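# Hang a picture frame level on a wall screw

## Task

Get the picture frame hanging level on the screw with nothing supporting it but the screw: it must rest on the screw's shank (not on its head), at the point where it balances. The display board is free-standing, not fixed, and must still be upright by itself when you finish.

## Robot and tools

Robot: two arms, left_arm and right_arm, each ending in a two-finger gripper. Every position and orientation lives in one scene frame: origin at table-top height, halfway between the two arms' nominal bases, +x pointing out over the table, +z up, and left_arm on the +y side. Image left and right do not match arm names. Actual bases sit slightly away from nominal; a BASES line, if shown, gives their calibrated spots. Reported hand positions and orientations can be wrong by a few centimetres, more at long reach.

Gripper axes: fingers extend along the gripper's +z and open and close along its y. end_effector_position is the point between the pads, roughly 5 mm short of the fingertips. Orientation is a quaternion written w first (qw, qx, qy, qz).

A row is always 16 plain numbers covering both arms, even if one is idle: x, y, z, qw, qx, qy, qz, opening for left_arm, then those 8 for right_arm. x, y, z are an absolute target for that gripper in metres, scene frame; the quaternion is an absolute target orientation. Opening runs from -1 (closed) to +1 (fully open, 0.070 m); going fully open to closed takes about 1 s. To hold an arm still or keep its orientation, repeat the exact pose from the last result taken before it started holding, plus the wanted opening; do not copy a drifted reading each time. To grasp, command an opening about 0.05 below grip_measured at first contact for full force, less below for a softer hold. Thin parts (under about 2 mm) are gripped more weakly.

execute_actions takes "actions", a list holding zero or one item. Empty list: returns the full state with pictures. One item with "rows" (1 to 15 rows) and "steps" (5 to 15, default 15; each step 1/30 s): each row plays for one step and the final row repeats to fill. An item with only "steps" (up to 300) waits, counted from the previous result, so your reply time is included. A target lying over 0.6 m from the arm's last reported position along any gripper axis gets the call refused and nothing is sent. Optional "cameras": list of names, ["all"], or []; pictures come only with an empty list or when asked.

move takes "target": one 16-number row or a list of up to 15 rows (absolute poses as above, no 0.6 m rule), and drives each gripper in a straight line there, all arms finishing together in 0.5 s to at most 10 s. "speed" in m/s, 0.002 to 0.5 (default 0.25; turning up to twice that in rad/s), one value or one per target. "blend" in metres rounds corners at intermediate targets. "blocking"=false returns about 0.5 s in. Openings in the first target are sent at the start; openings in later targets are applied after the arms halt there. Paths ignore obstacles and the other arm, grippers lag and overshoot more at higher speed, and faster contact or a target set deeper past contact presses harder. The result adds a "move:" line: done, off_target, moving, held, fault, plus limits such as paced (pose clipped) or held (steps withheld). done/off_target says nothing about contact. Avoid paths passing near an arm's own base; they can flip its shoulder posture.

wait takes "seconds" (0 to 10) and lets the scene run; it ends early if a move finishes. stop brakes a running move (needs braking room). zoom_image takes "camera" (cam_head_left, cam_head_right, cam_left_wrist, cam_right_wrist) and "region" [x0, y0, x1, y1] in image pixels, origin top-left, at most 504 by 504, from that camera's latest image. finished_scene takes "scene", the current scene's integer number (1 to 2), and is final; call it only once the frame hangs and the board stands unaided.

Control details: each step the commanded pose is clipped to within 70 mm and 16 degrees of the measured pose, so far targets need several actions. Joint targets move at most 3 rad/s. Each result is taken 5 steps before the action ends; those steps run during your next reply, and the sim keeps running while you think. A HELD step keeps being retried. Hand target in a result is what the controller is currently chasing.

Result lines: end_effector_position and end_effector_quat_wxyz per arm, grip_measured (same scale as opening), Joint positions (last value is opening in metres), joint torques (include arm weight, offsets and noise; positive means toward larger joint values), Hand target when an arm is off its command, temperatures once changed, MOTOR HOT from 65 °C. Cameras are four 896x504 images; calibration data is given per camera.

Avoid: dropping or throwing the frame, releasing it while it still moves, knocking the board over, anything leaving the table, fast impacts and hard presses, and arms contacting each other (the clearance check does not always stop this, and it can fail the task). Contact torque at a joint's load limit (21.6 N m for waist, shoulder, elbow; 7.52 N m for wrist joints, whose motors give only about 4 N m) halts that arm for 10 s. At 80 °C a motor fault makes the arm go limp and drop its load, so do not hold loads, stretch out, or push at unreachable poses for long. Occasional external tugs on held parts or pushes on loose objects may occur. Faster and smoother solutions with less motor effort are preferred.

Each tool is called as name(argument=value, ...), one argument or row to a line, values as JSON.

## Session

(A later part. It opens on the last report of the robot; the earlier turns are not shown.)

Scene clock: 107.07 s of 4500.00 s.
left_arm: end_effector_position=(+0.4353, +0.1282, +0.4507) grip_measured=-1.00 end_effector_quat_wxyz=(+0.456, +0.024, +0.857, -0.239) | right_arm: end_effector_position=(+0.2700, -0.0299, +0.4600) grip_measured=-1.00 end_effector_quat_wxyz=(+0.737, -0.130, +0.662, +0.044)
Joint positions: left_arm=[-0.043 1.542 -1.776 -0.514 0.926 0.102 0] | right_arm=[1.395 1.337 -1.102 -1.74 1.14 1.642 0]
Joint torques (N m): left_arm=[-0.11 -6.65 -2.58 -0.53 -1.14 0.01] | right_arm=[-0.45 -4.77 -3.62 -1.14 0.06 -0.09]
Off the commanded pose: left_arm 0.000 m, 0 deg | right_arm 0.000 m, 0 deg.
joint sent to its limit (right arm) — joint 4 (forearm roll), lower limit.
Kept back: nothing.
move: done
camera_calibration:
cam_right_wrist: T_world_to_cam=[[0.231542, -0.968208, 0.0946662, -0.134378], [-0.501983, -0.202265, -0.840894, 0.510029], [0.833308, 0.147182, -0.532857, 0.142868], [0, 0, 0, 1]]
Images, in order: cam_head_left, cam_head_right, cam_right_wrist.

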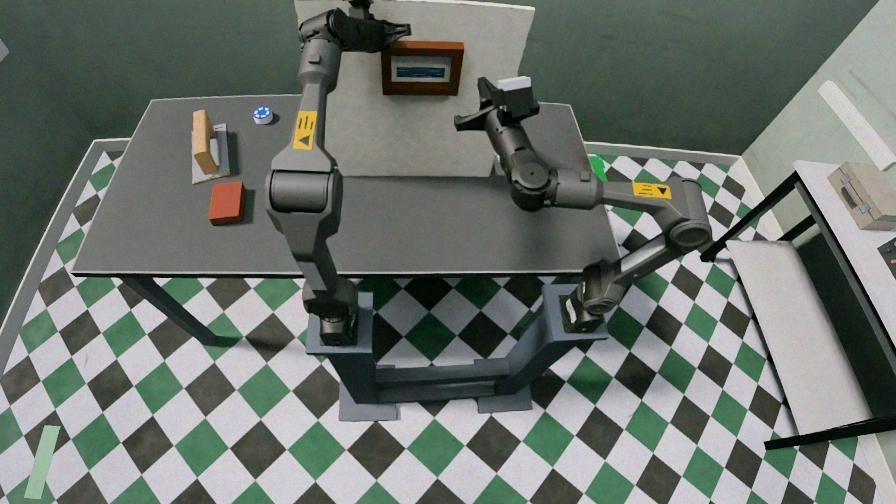

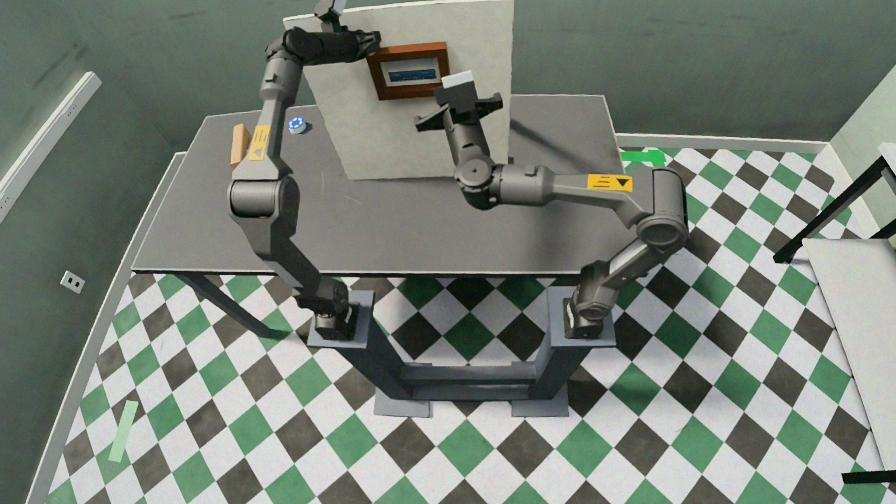

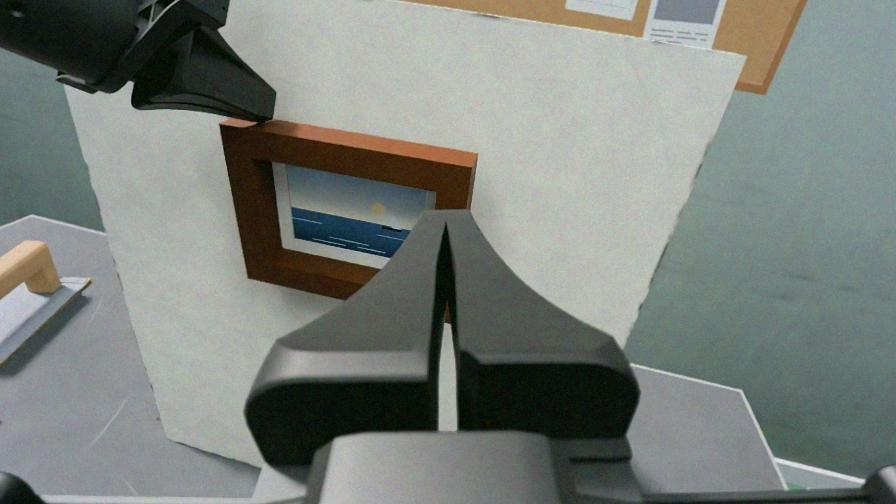

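move(
  target=[
    [0.435,0.128,0.462,0.456,0.024,0.857,-0.239,-1,0.27,-0.03,0.46,0.737,-0.13,0.662,0.044,-1],
    [0.42,0.15,0.485,0.456,0.024,0.857,-0.239,-1,0.27,-0.03,0.46,0.737,-0.13,0.662,0.044,-1],
  ],
  speed=[0.03, 0.1],
  cameras=["cam_right_wrist", "cam_head_left", "cam_head_right"],
)

zoom_image(
  camera="cam_right_wrist",
  region=[200, 90, 500, 310],
)

zoom_image(
  camera="cam_head_left",
  region=[350, 10, 490, 120],
)

zoom_image(
  camera="cam_head_right",
  region=[340, 10, 480, 120],
)

Scene clock: 108.90 s of 4500.00 s.
left_arm: end_effector_position=(+0.4200, +0.1505, +0.4854) grip_measured=-1.00 end_effector_quat_wxyz=(+0.456, +0.023, +0.857, -0.239) | right_arm: end_effector_position=(+0.2700, -0.0299, +0.4600) grip_measured=-1.00 end_effector_quat_wxyz=(+0.737, -0.130, +0.662, +0.044)
Joint positions: left_arm=[0.045 1.552 -1.944 -0.543 1.101 0.091 0] | right_arm=[1.395 1.337 -1.102 -1.74 1.14 1.642 0]
Joint torques (N m): left_arm=[-0.56 -6.02 -2.46 -0.35 -1.25 0.03] | right_arm=[-0.42 -4.71 -3.61 -1.13 0.07 -0.08]
Off the commanded pose: left_arm 0.001 m, 0 deg | right_arm 0.000 m, 0 deg.
joint sent to its limit (right arm) — joint 4 (forearm roll), lower limit.
Kept back: nothing.
move: done
camera_calibration:
cam_right_wrist: T_world_to_cam=[[0.231542, -0.968208, 0.0946662, -0.134378], [-0.501983, -0.202265, -0.840894, 0.510029], [0.833308, 0.147182, -0.532857, 0.142868], [0, 0, 0, 1]]
Images, in order: cam_head_left, cam_head_right, cam_right_wrist.

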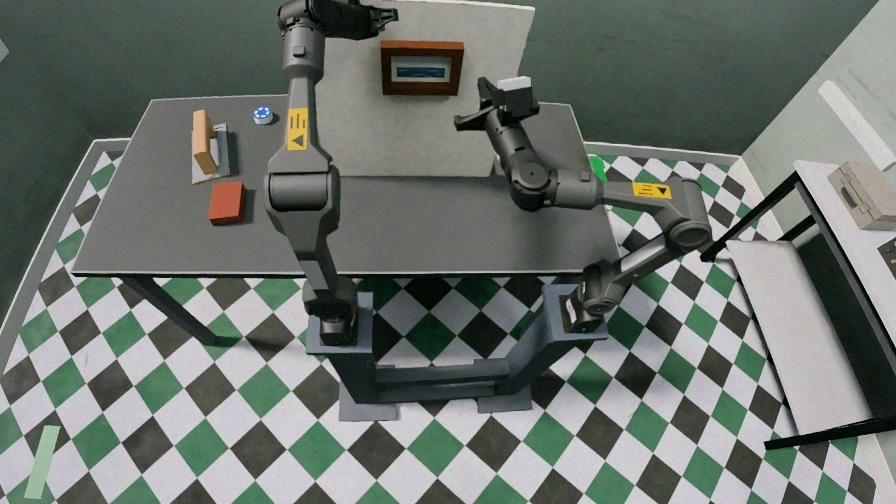

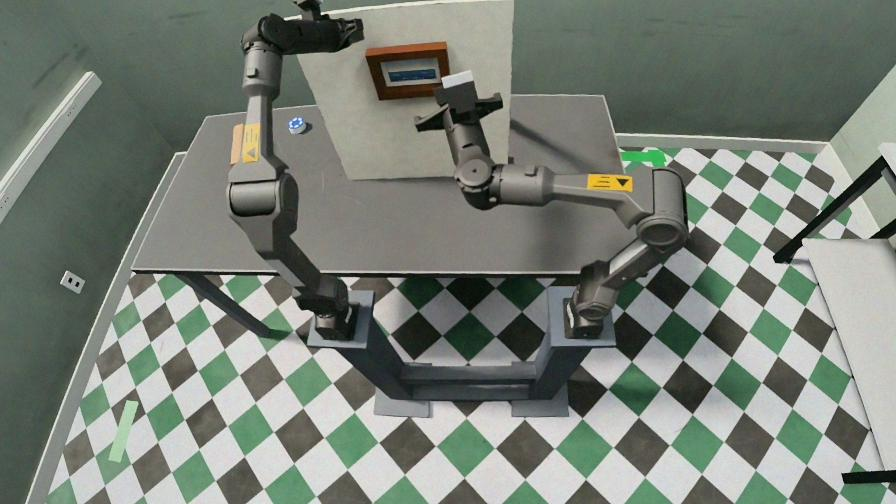

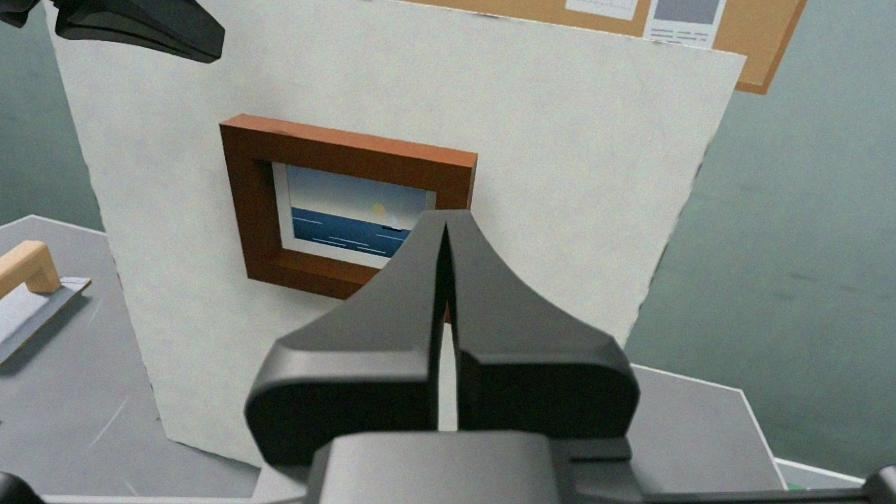

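Scaled by 1.680 from the camera's 896x504 image, which has a finer 1280x720 frame.

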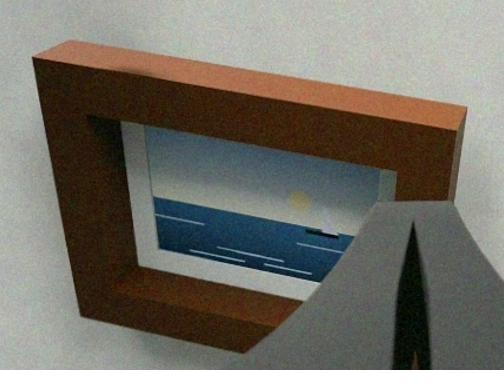

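Scaled by 3.600 from the camera's 896x504 image, which has a finer 1280x720 frame.

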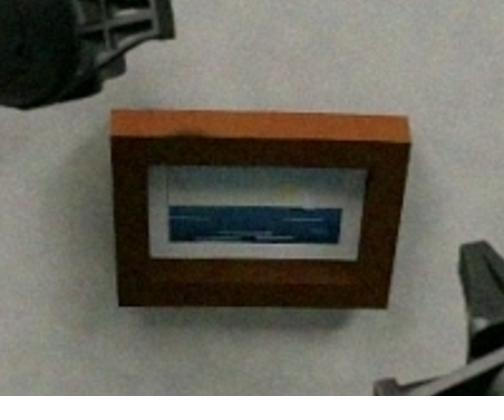

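Scaled by 3.600 from the camera's 896x504 image, which has a finer 1280x720 frame.

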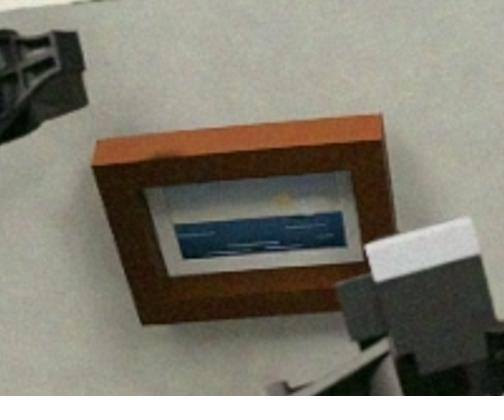

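move(
  target=[
    [0.435,0.128,0.456,0.456,0.024,0.857,-0.239,-1,0.27,-0.03,0.46,0.737,-0.13,0.662,0.044,-1],
    [0.435,0.128,0.4455,0.456,0.024,0.857,-0.239,-1,0.27,-0.03,0.46,0.737,-0.13,0.662,0.044,-1],
  ],
  speed=[0.1, 0.02],
  cameras=["cam_right_wrist", "cam_head_left", "cam_head_right"],
)

zoom_image(
  camera="cam_right_wrist",
  region=[200, 90, 500, 310],
)

move(
  target=[
    [0.435,0.128,0.456,0.456,0.024,0.857,-0.239,-1,0.27,-0.03,0.46,0.737,-0.13,0.662,0.044,-1],
    [0.42,0.15,0.485,0.456,0.024,0.857,-0.239,-1,0.27,-0.03,0.46,0.737,-0.13,0.662,0.044,-1],
  ],
  speed=[0.02, 0.1],
  cameras=["cam_right_wrist", "cam_head_left", "cam_head_right"],
)

zoom_image(
  camera="cam_right_wrist",
  region=[200, 90, 500, 310],
)

Scene clock: 111.03 s of 4500.00 s.
Off the commanded pose: left_arm 0.000 m, 0 deg | right_arm 0.000 m, 0 deg.
joint sent to its limit (right arm) — joint 4 (forearm roll), lower limit.
Kept back: nothing.
move: done
camera_calibration:
cam_right_wrist: T_world_to_cam=[[0.231542, -0.968208, 0.0946662, -0.134378], [-0.501983, -0.202265, -0.840894, 0.510029], [0.833308, 0.147182, -0.532857, 0.142868], [0, 0, 0, 1]]
Images, in order: cam_head_left, cam_head_right, cam_right_wrist.

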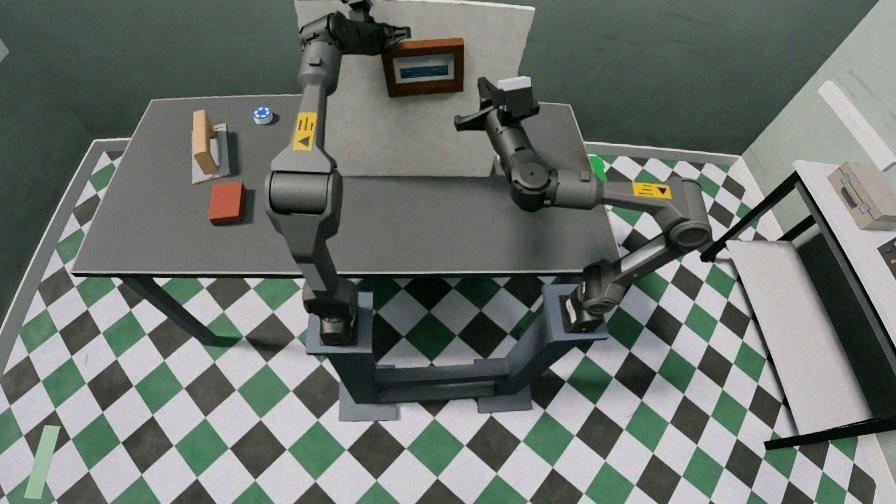

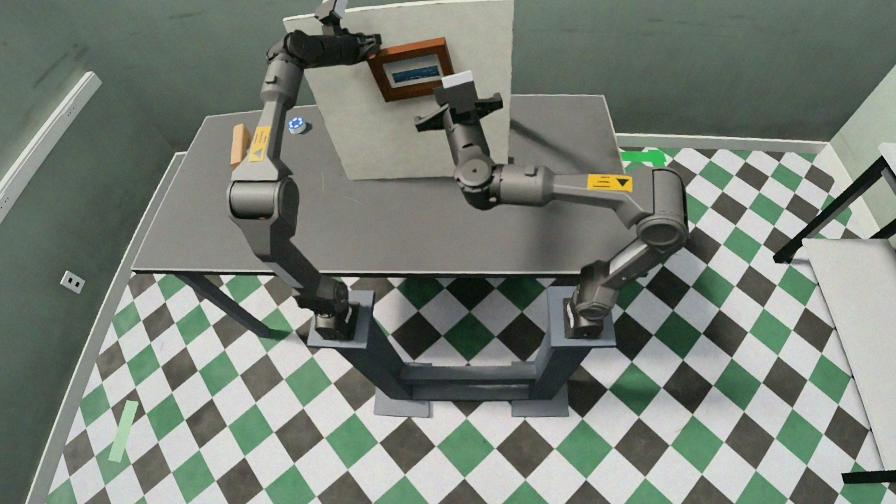

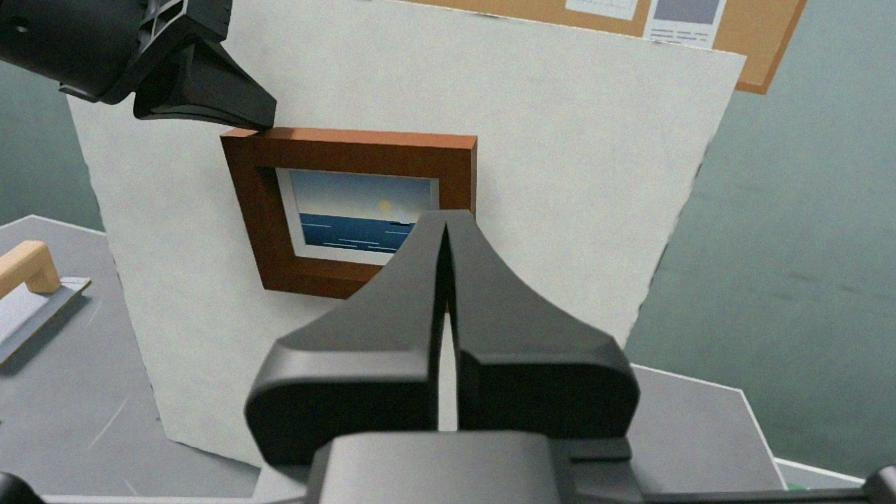

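Scaled by 1.680 from the camera's 896x504 image, which has a finer 1280x720 frame.

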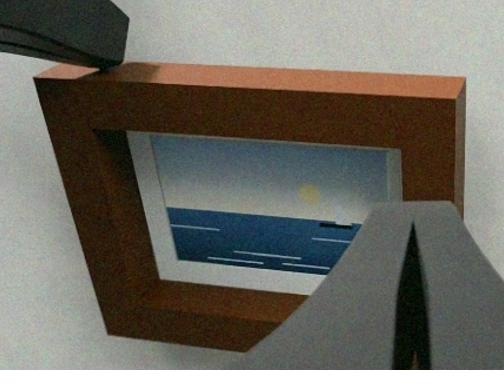

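Scene clock: 112.27 s of 4500.00 s.
left_arm: end_effector_position=(+0.4195, +0.1504, +0.4858) grip_measured=-1.00 end_effector_quat_wxyz=(+0.457, +0.024, +0.857, -0.239) | right_arm: end_effector_position=(+0.2700, -0.0299, +0.4600) grip_measured=-1.00 end_effector_quat_wxyz=(+0.737, -0.130, +0.662, +0.044)
Joint positions: left_arm=[0.044 1.551 -1.943 -0.543 1.101 0.092 0] | right_arm=[1.395 1.337 -1.102 -1.74 1.14 1.642 0]
Joint torques (N m): left_arm=[-0.59 -5.13 -1.98 -0.37 -1.21 0] | right_arm=[-0.4 -4.71 -3.65 -1.11 0.1 -0.06]
Off the commanded pose: left_arm 0.001 m, 0 deg | right_arm 0.000 m, 0 deg.
joint sent to its limit (right arm) — joint 4 (forearm roll), lower limit.
Kept back: nothing.
move: done
camera_calibration:
cam_right_wrist: T_world_to_cam=[[0.231542, -0.968208, 0.0946662, -0.134378], [-0.501983, -0.202265, -0.840894, 0.510029], [0.833308, 0.147182, -0.532857, 0.142868], [0, 0, 0, 1]]
Images, in order: cam_head_left, cam_head_right, cam_right_wrist.

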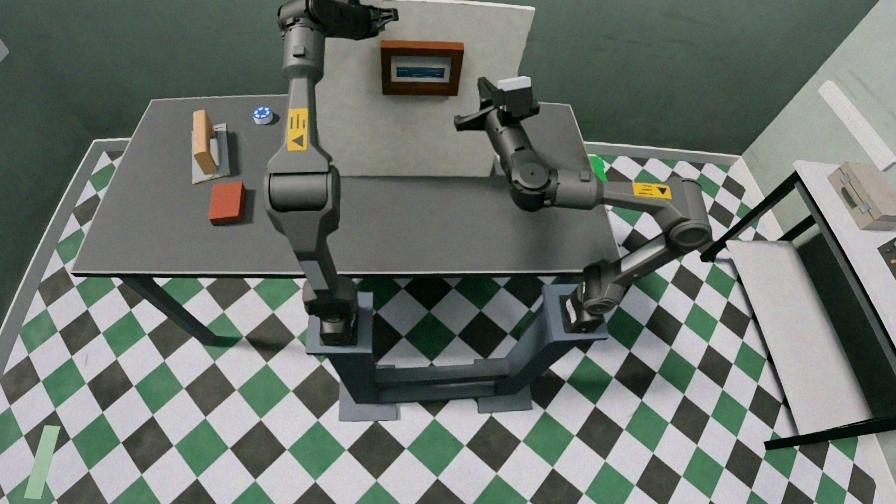

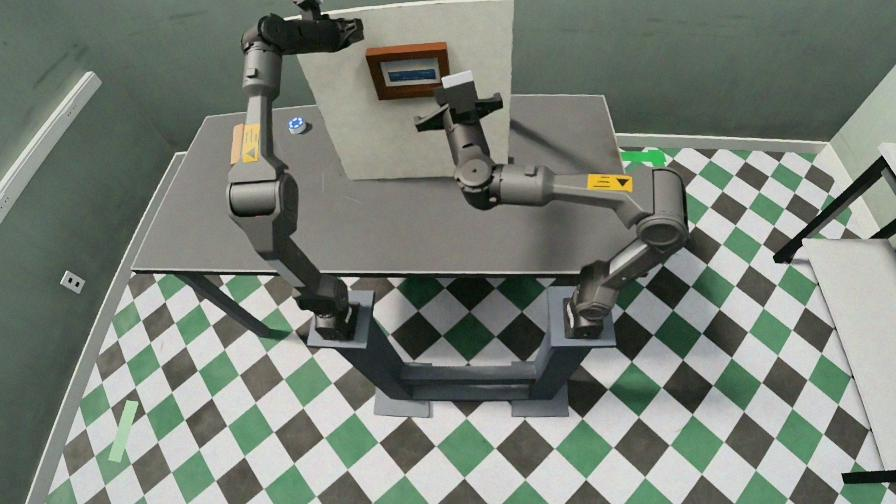

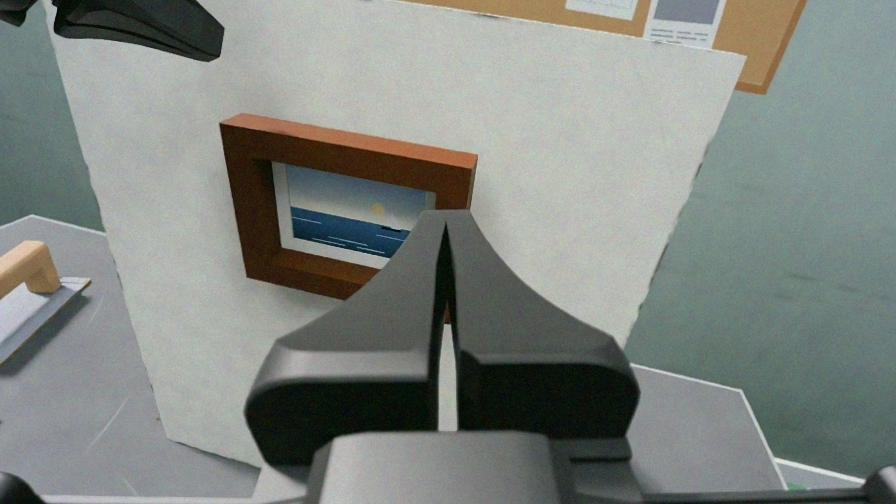

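Scaled by 1.680 from the camera's 896x504 image, which has a finer 1280x720 frame.

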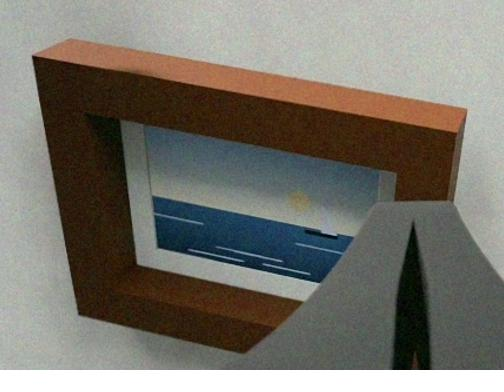

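move(
  target=[
    [0.40,0.17,0.52,0.456,0.024,0.857,-0.239,-1,0.29,-0.15,0.50,0.62,-0.08,0.76,0.16,-1],
    [0.36,0.2,0.53,0.456,0.024,0.857,-0.239,-1,0.36,-0.09,0.53,0.456,-0.024,0.857,0.239,-1],
    [0.36,0.2,0.53,0.456,0.024,0.857,-0.239,-1,0.416,-0.005,0.478,0.456,-0.024,0.857,0.239,-1],
  ],
  speed=[0.25, 0.25, 0.15],
  blend=0.02,
  cameras=["cam_right_wrist", "cam_head_left", "cam_head_right", "cam_left_wrist"],
)

zoom_image(
  camera="cam_head_left",
  region=[350, 10, 490, 120],
)

zoom_image(
  camera="cam_head_right",
  region=[340, 10, 480, 120],
)

Scene clock: 116.00 s of 4500.00 s.
left_arm: end_effector_position=(+0.3598, +0.1999, +0.5300) grip_measured=-1.00 end_effector_quat_wxyz=(+0.500, +0.007, +0.835, -0.230) | right_arm: end_effector_position=(+0.4162, -0.0046, +0.4776) grip_measured=-1.00 end_effector_quat_wxyz=(+0.456, -0.024, +0.857, +0.239)
Joint positions: left_arm=[0.289 1.385 -1.905 -0.703 1.222 0.193 0] | right_arm=[0.741 1.81 -2.25 -0.212 1.036 0.662 0]
Joint torques (N m): left_arm=[-0.82 -3.37 -2.33 -0.36 -0.45 -0.17] | right_arm=[-0.46 -8.24 -4.27 -0.33 -0.58 -0.12]
Hand target: left_arm +0.3601, +0.1998, +0.5297; +0.500, +0.007, +0.835, -0.230 | right_arm +0.4160, -0.0050, +0.4780; +0.456, -0.024, +0.857, +0.239
Off the commanded pose: left_arm 0.000 m, 6 deg | right_arm 0.001 m, 0 deg.
joint sent to its limit (left arm) — joint 5 (wrist pitch), upper limit.
Kept back: nothing.
move: off_target (left_arm)
camera_calibration:
cam_left_wrist: T_world_to_cam=[[-0.227116, -0.90538, 0.358756, 0.0761096], [-0.880826, 0.033836, -0.47223, 0.561047], [0.415408, -0.423252, -0.805167, 0.483559], [0, 0, 0, 1]]
cam_right_wrist: T_world_to_cam=[[0.228705, -0.881344, -0.413432, 0.0988599], [-0.940935, -0.0912112, -0.326071, 0.540586], [0.249671, 0.463587, -0.850148, 0.422592], [0, 0, 0, 1]]

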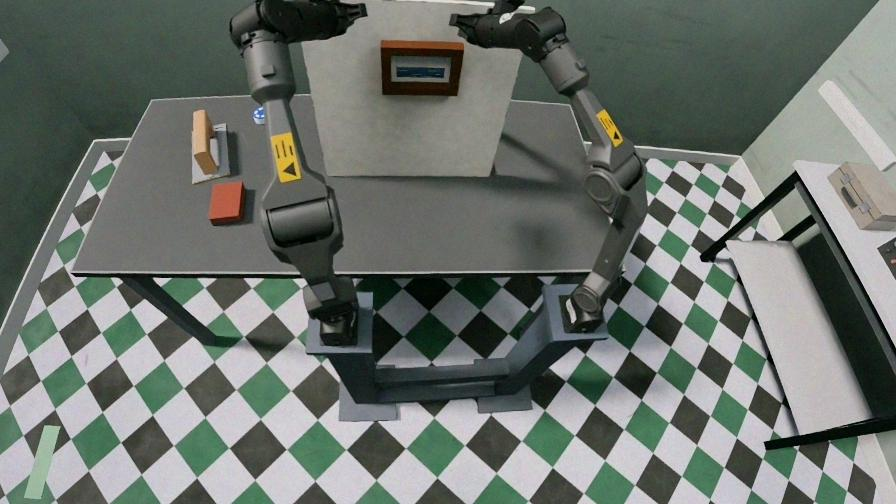

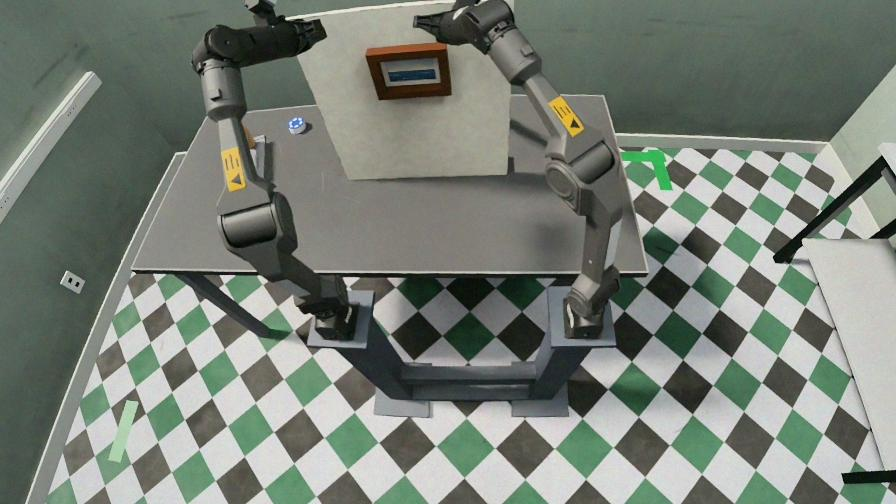

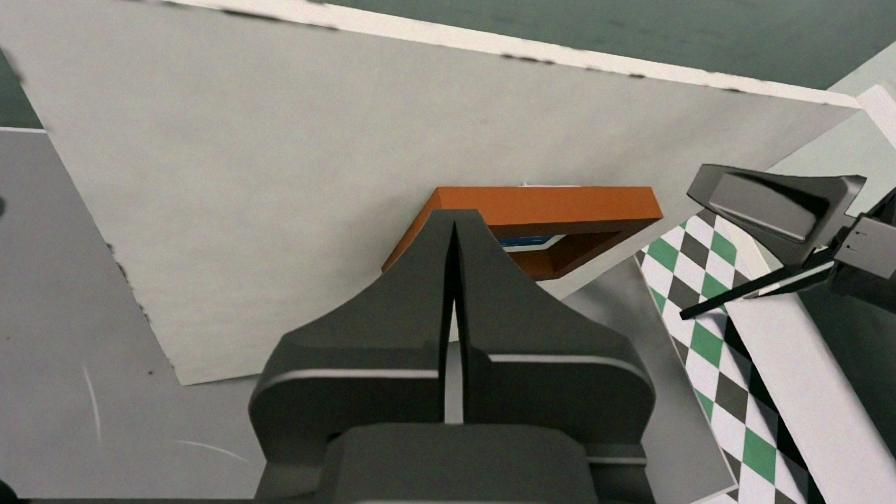

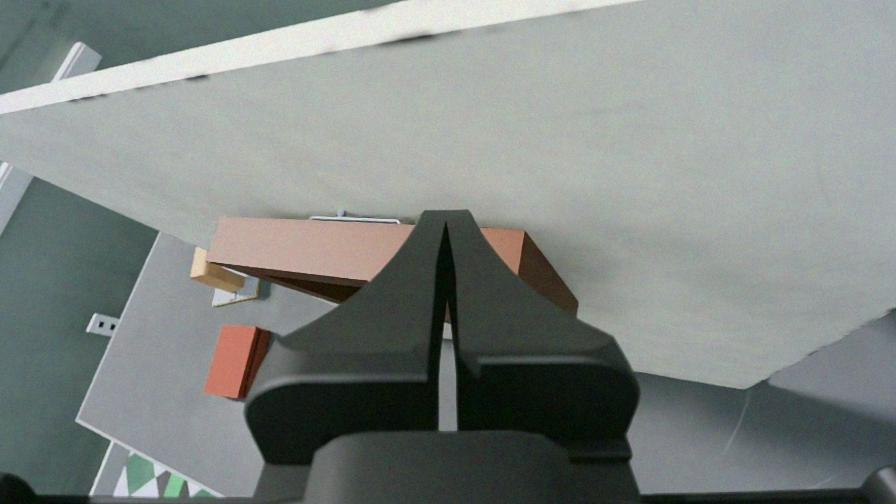

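Scaled by 3.600 from the camera's 896x504 image, which has a finer 1280x720 frame.

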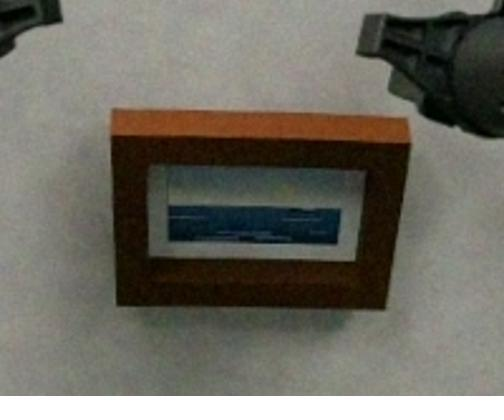

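Scaled by 3.600 from the camera's 896x504 image, which has a finer 1280x720 frame.

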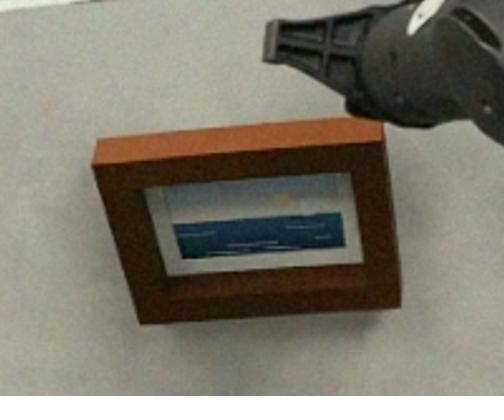

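move(
  target=[
    [0.36,0.2,0.53,0.5,0.007,0.835,-0.23,-1,0.418,-0.005,0.456,0.456,-0.024,0.857,0.239,-1],
    [0.36,0.2,0.53,0.5,0.007,0.835,-0.23,-1,0.418,-0.005,0.4445,0.456,-0.024,0.857,0.239,-1],
  ],
  speed=[0.1, 0.02],
  cameras=["cam_head_left", "cam_head_right"],
)

zoom_image(
  camera="cam_head_left",
  region=[350, 10, 490, 120],
)

move(
  target=[
    [0.36,0.2,0.53,0.5,0.007,0.835,-0.23,-1,0.418,-0.005,0.456,0.456,-0.024,0.857,0.239,-1],
    [0.36,0.2,0.53,0.5,0.007,0.835,-0.23,-1,0.416,-0.015,0.478,0.456,-0.024,0.857,0.239,-1],
  ],
  speed=[0.01, 0.1],
  cameras=["cam_head_left", "cam_head_right", "cam_left_wrist", "cam_right_wrist"],
)

zoom_image(
  camera="cam_head_left",
  region=[350, 10, 490, 120],
)

zoom_image(
  camera="cam_head_right",
  region=[340, 10, 480, 120],
)

Scene clock: 117.63 s of 4500.00 s.
Off the commanded pose: left_arm 0.000 m, 0 deg | right_arm 0.000 m, 0 deg.
joint sent to its limit (left arm) — joint 5 (wrist pitch), upper limit.
Kept back: nothing.
move: done
Images, in order: cam_head_left, cam_head_right.

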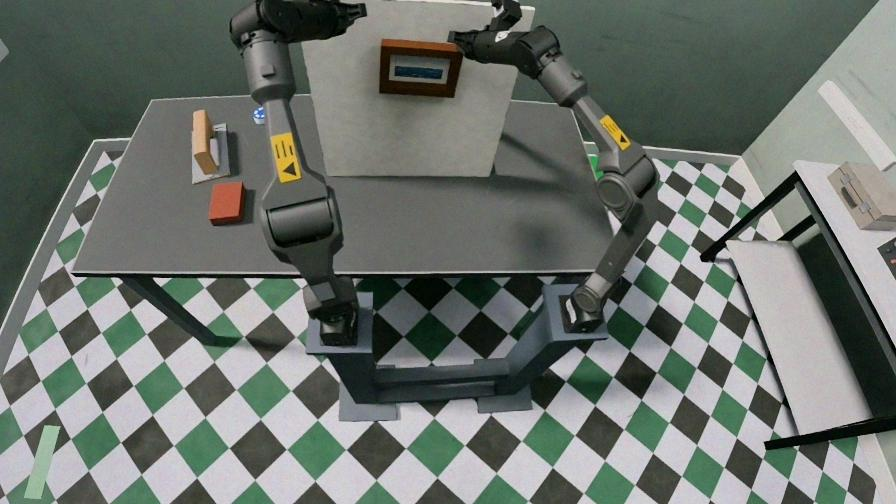

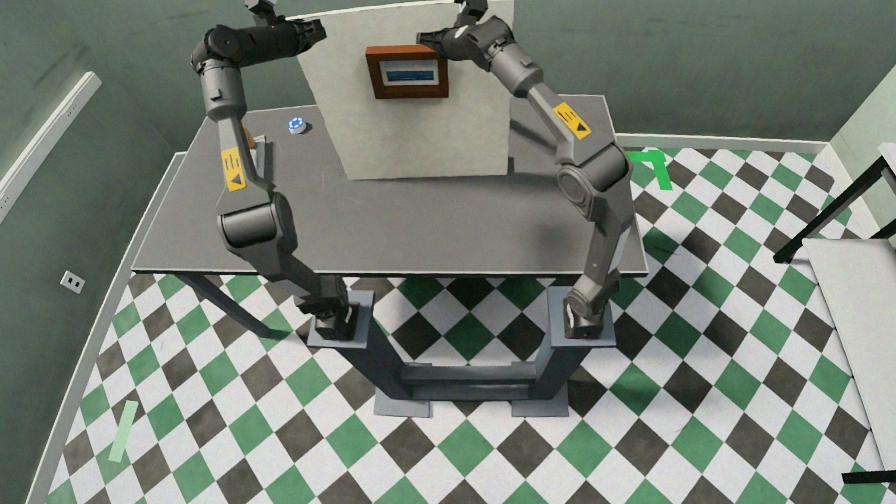

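Scaled by 3.600 from the camera's 896x504 image, which has a finer 1280x720 frame.

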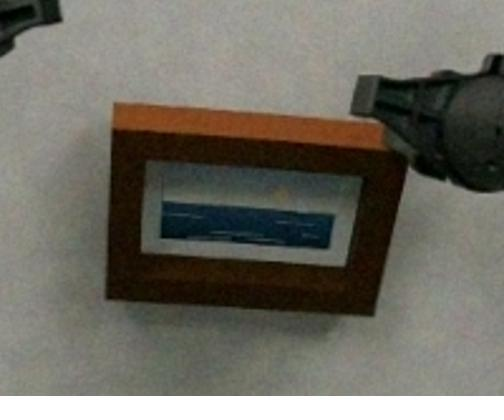

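Scene clock: 119.33 s of 4500.00 s.
left_arm: end_effector_position=(+0.3601, +0.2000, +0.5297) grip_measured=-1.00 end_effector_quat_wxyz=(+0.500, +0.007, +0.835, -0.230) | right_arm: end_effector_position=(+0.4158, -0.0149, +0.4783) grip_measured=-1.00 end_effector_quat_wxyz=(+0.456, -0.024, +0.857, +0.239)
Joint positions: left_arm=[0.289 1.385 -1.905 -0.703 1.222 0.194 0] | right_arm=[0.717 1.776 -2.203 -0.189 1.018 0.641 0]
Joint torques (N m): left_arm=[0.38 -4.18 -2.81 -0.61 -0.13 0.06] | right_arm=[0 -6.19 -3.41 -0.24 -0.84 0.05]
Off the commanded pose: left_arm 0.000 m, 0 deg | right_arm 0.000 m, 0 deg.
joint sent to its limit (left arm) — joint 5 (wrist pitch), upper limit.
Kept back: nothing.
move: done
camera_calibration:
cam_left_wrist: T_world_to_cam=[[-0.227249, -0.905475, 0.358432, 0.0765991], [-0.881049, 0.0343665, -0.471775, 0.560906], [0.414863, -0.423007, -0.805577, 0.483603], [0, 0, 0, 1]]
cam_right_wrist: T_world_to_cam=[[0.229063, -0.881297, -0.413334, 0.0899691], [-0.940666, -0.0911996, -0.326849, 0.53982], [0.250355, 0.463678, -0.849897, 0.427608], [0, 0, 0, 1]]

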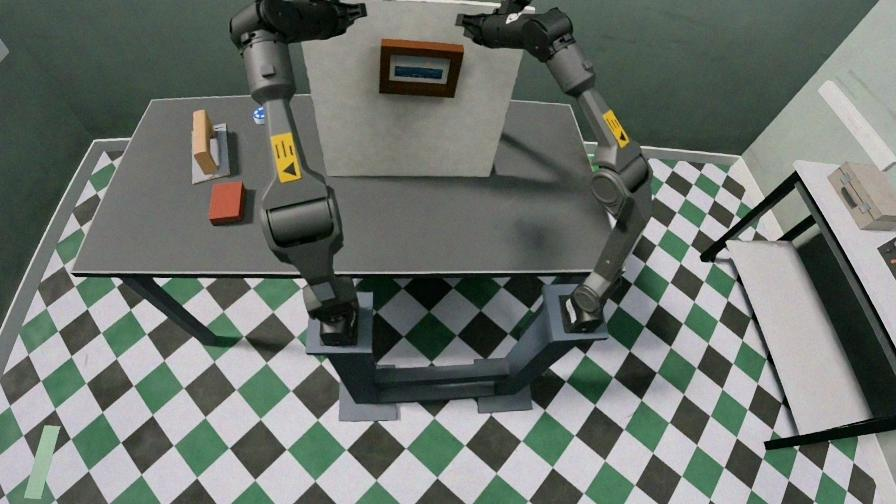

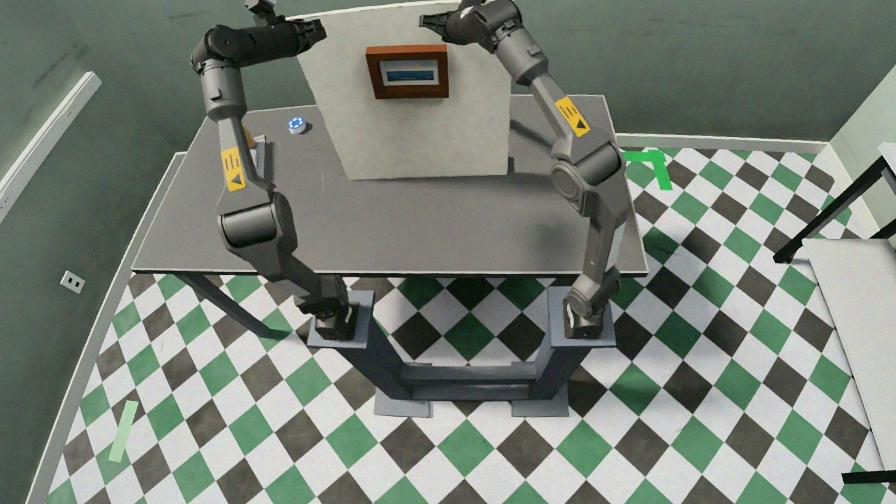

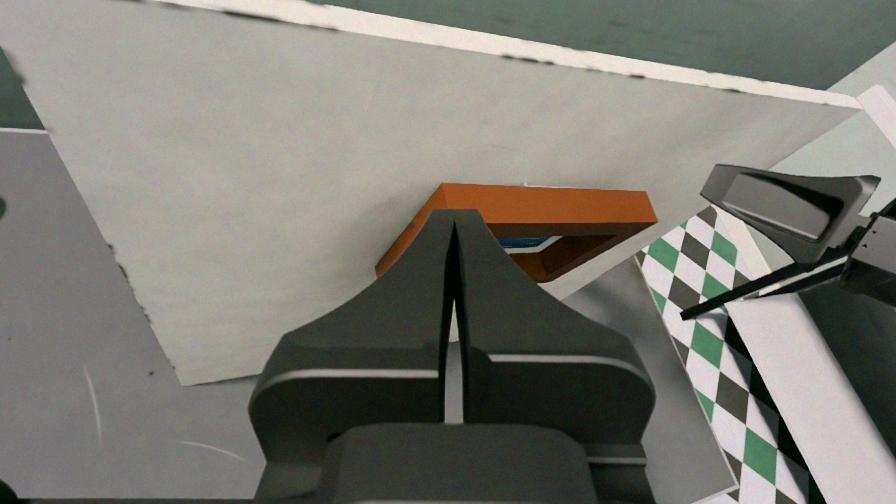

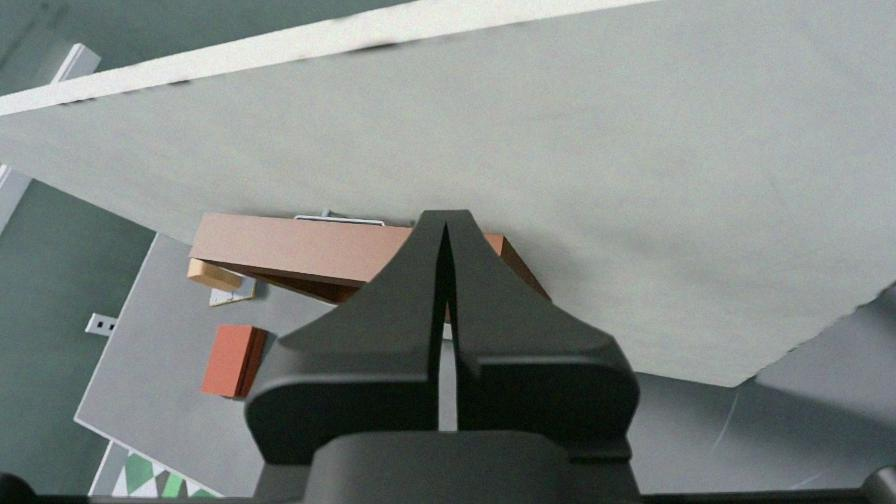

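Scaled by 3.600 from the camera's 896x504 image, which has a finer 1280x720 frame.

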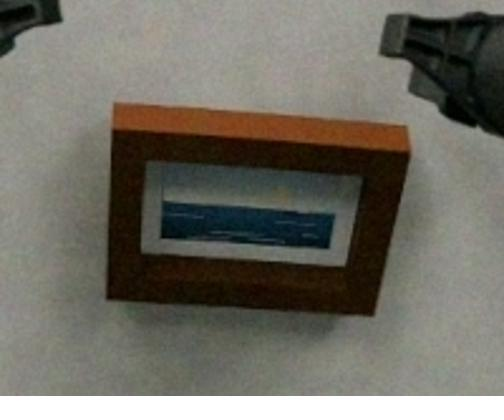

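Scaled by 3.600 from the camera's 896x504 image, which has a finer 1280x720 frame.

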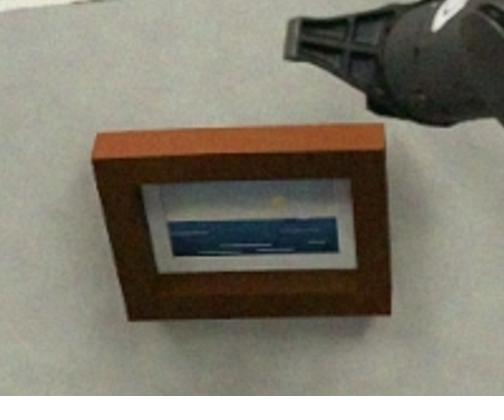

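move(
  target=[
    [0.36,0.2,0.53,0.5,0.007,0.835,-0.23,-1,0.418,-0.005,0.452,0.456,-0.024,0.857,0.239,-1],
    [0.36,0.2,0.53,0.5,0.007,0.835,-0.23,-1,0.418,-0.005,0.4385,0.456,-0.024,0.857,0.239,-1],
  ],
  speed=[0.1, 0.02],
  cameras=["cam_head_left", "cam_head_right"],
)

zoom_image(
  camera="cam_head_left",
  region=[350, 10, 490, 120],
)

move(
  target=[
    [0.36,0.2,0.53,0.5,0.007,0.835,-0.23,-1,0.418,-0.005,0.452,0.456,-0.024,0.857,0.239,-1],
    [0.36,0.2,0.53,0.5,0.007,0.835,-0.23,-1,0.416,-0.015,0.478,0.456,-0.024,0.857,0.239,-1],
  ],
  speed=[0.01, 0.1],
  cameras=["cam_head_left", "cam_head_right"],
)

zoom_image(
  camera="cam_head_left",
  region=[350, 10, 490, 120],
)

zoom_image(
  camera="cam_head_right",
  region=[340, 10, 480, 120],
)

Scene clock: 121.03 s of 4500.00 s.
Off the commanded pose: left_arm 0.000 m, 0 deg | right_arm 0.000 m, 0 deg.
joint sent to its limit (left arm) — joint 5 (wrist pitch), upper limit.
Kept back: nothing.
move: done
Images, in order: cam_head_left, cam_head_right.

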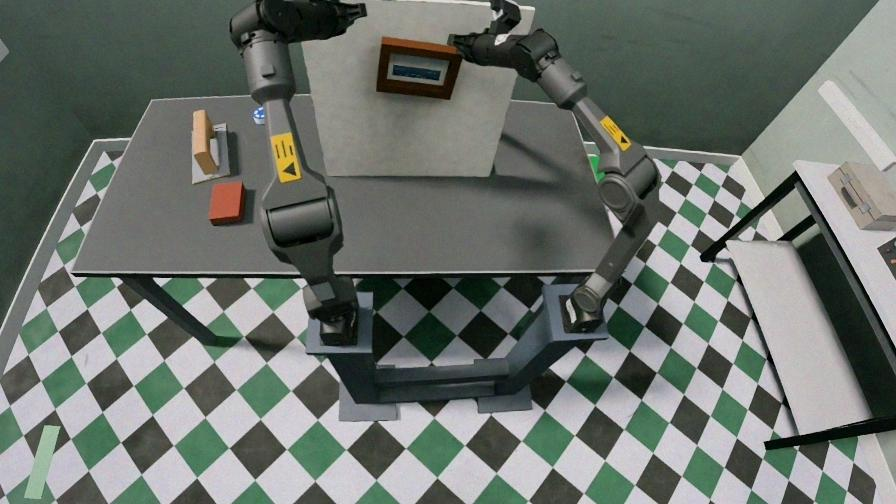

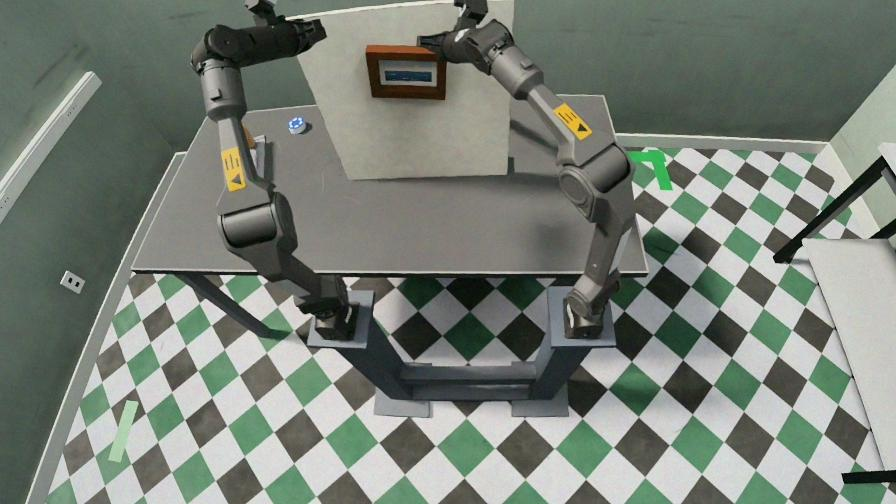

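Scaled by 3.600 from the camera's 896x504 image, which has a finer 1280x720 frame.

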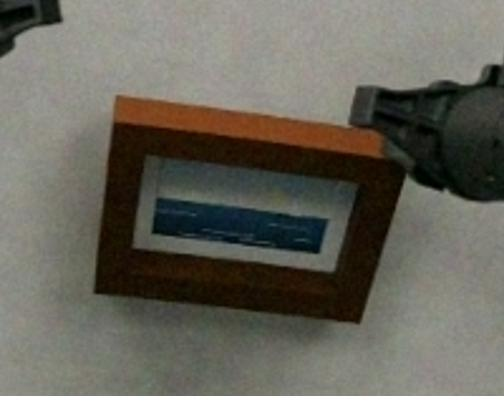

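Scene clock: 122.97 s of 4500.00 s.
left_arm: end_effector_position=(+0.3601, +0.2000, +0.5297) grip_measured=-1.00 end_effector_quat_wxyz=(+0.500, +0.007, +0.835, -0.230) | right_arm: end_effector_position=(+0.4156, -0.0151, +0.4790) grip_measured=-1.00 end_effector_quat_wxyz=(+0.457, -0.024, +0.856, +0.239)
Joint positions: left_arm=[0.289 1.385 -1.905 -0.703 1.222 0.194 0] | right_arm=[0.717 1.776 -2.203 -0.189 1.017 0.641 0]
Joint torques (N m): left_arm=[0.49 -5.09 -2.94 -0.57 0 0.02] | right_arm=[0.03 -6.22 -3.37 -0.23 -0.84 0.01]
Off the commanded pose: left_arm 0.000 m, 0 deg | right_arm 0.001 m, 0 deg.
joint sent to its limit (left arm) — joint 5 (wrist pitch), upper limit.
Kept back: nothing.
move: done
Images, in order: cam_head_left, cam_head_right.

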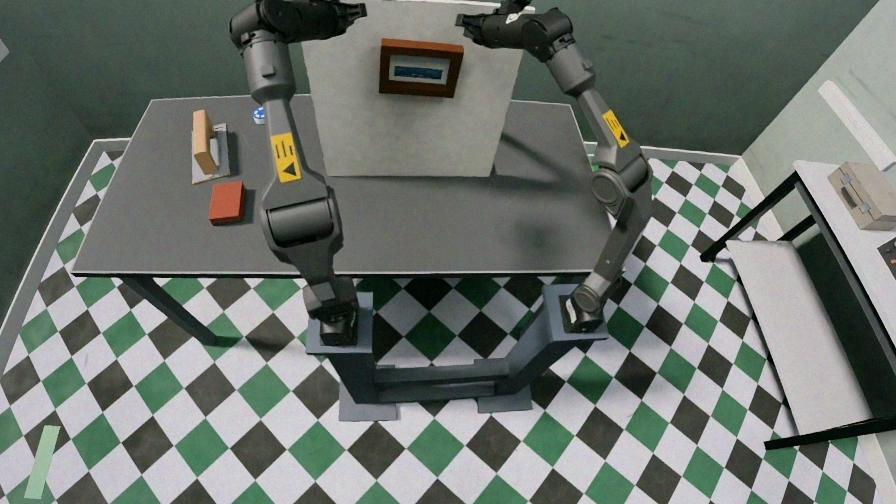

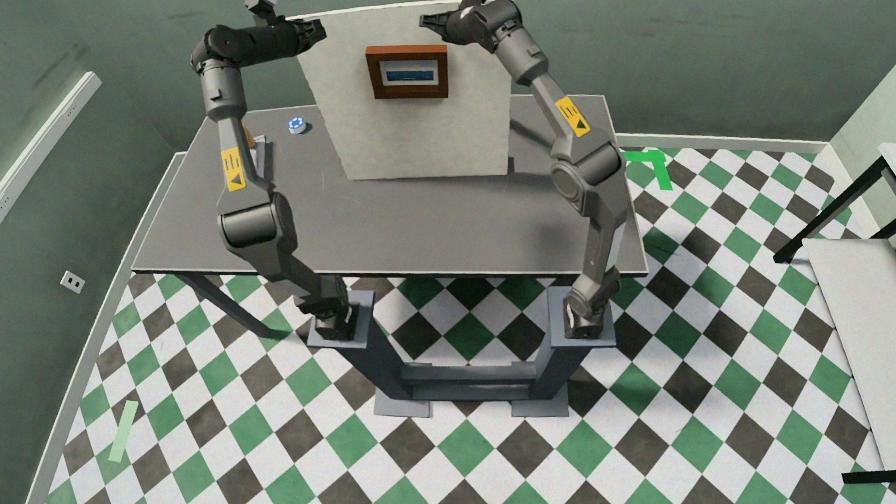

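Scaled by 3.600 from the camera's 896x504 image, which has a finer 1280x720 frame.

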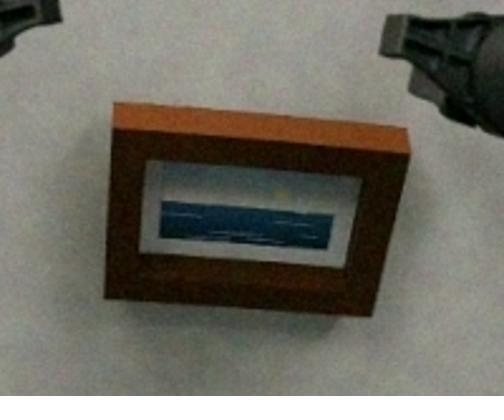

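Scaled by 3.600 from the camera's 896x504 image, which has a finer 1280x720 frame.

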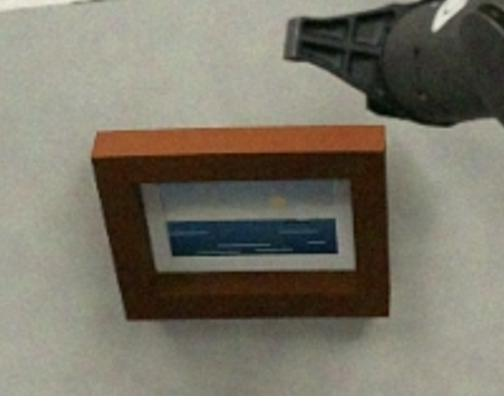

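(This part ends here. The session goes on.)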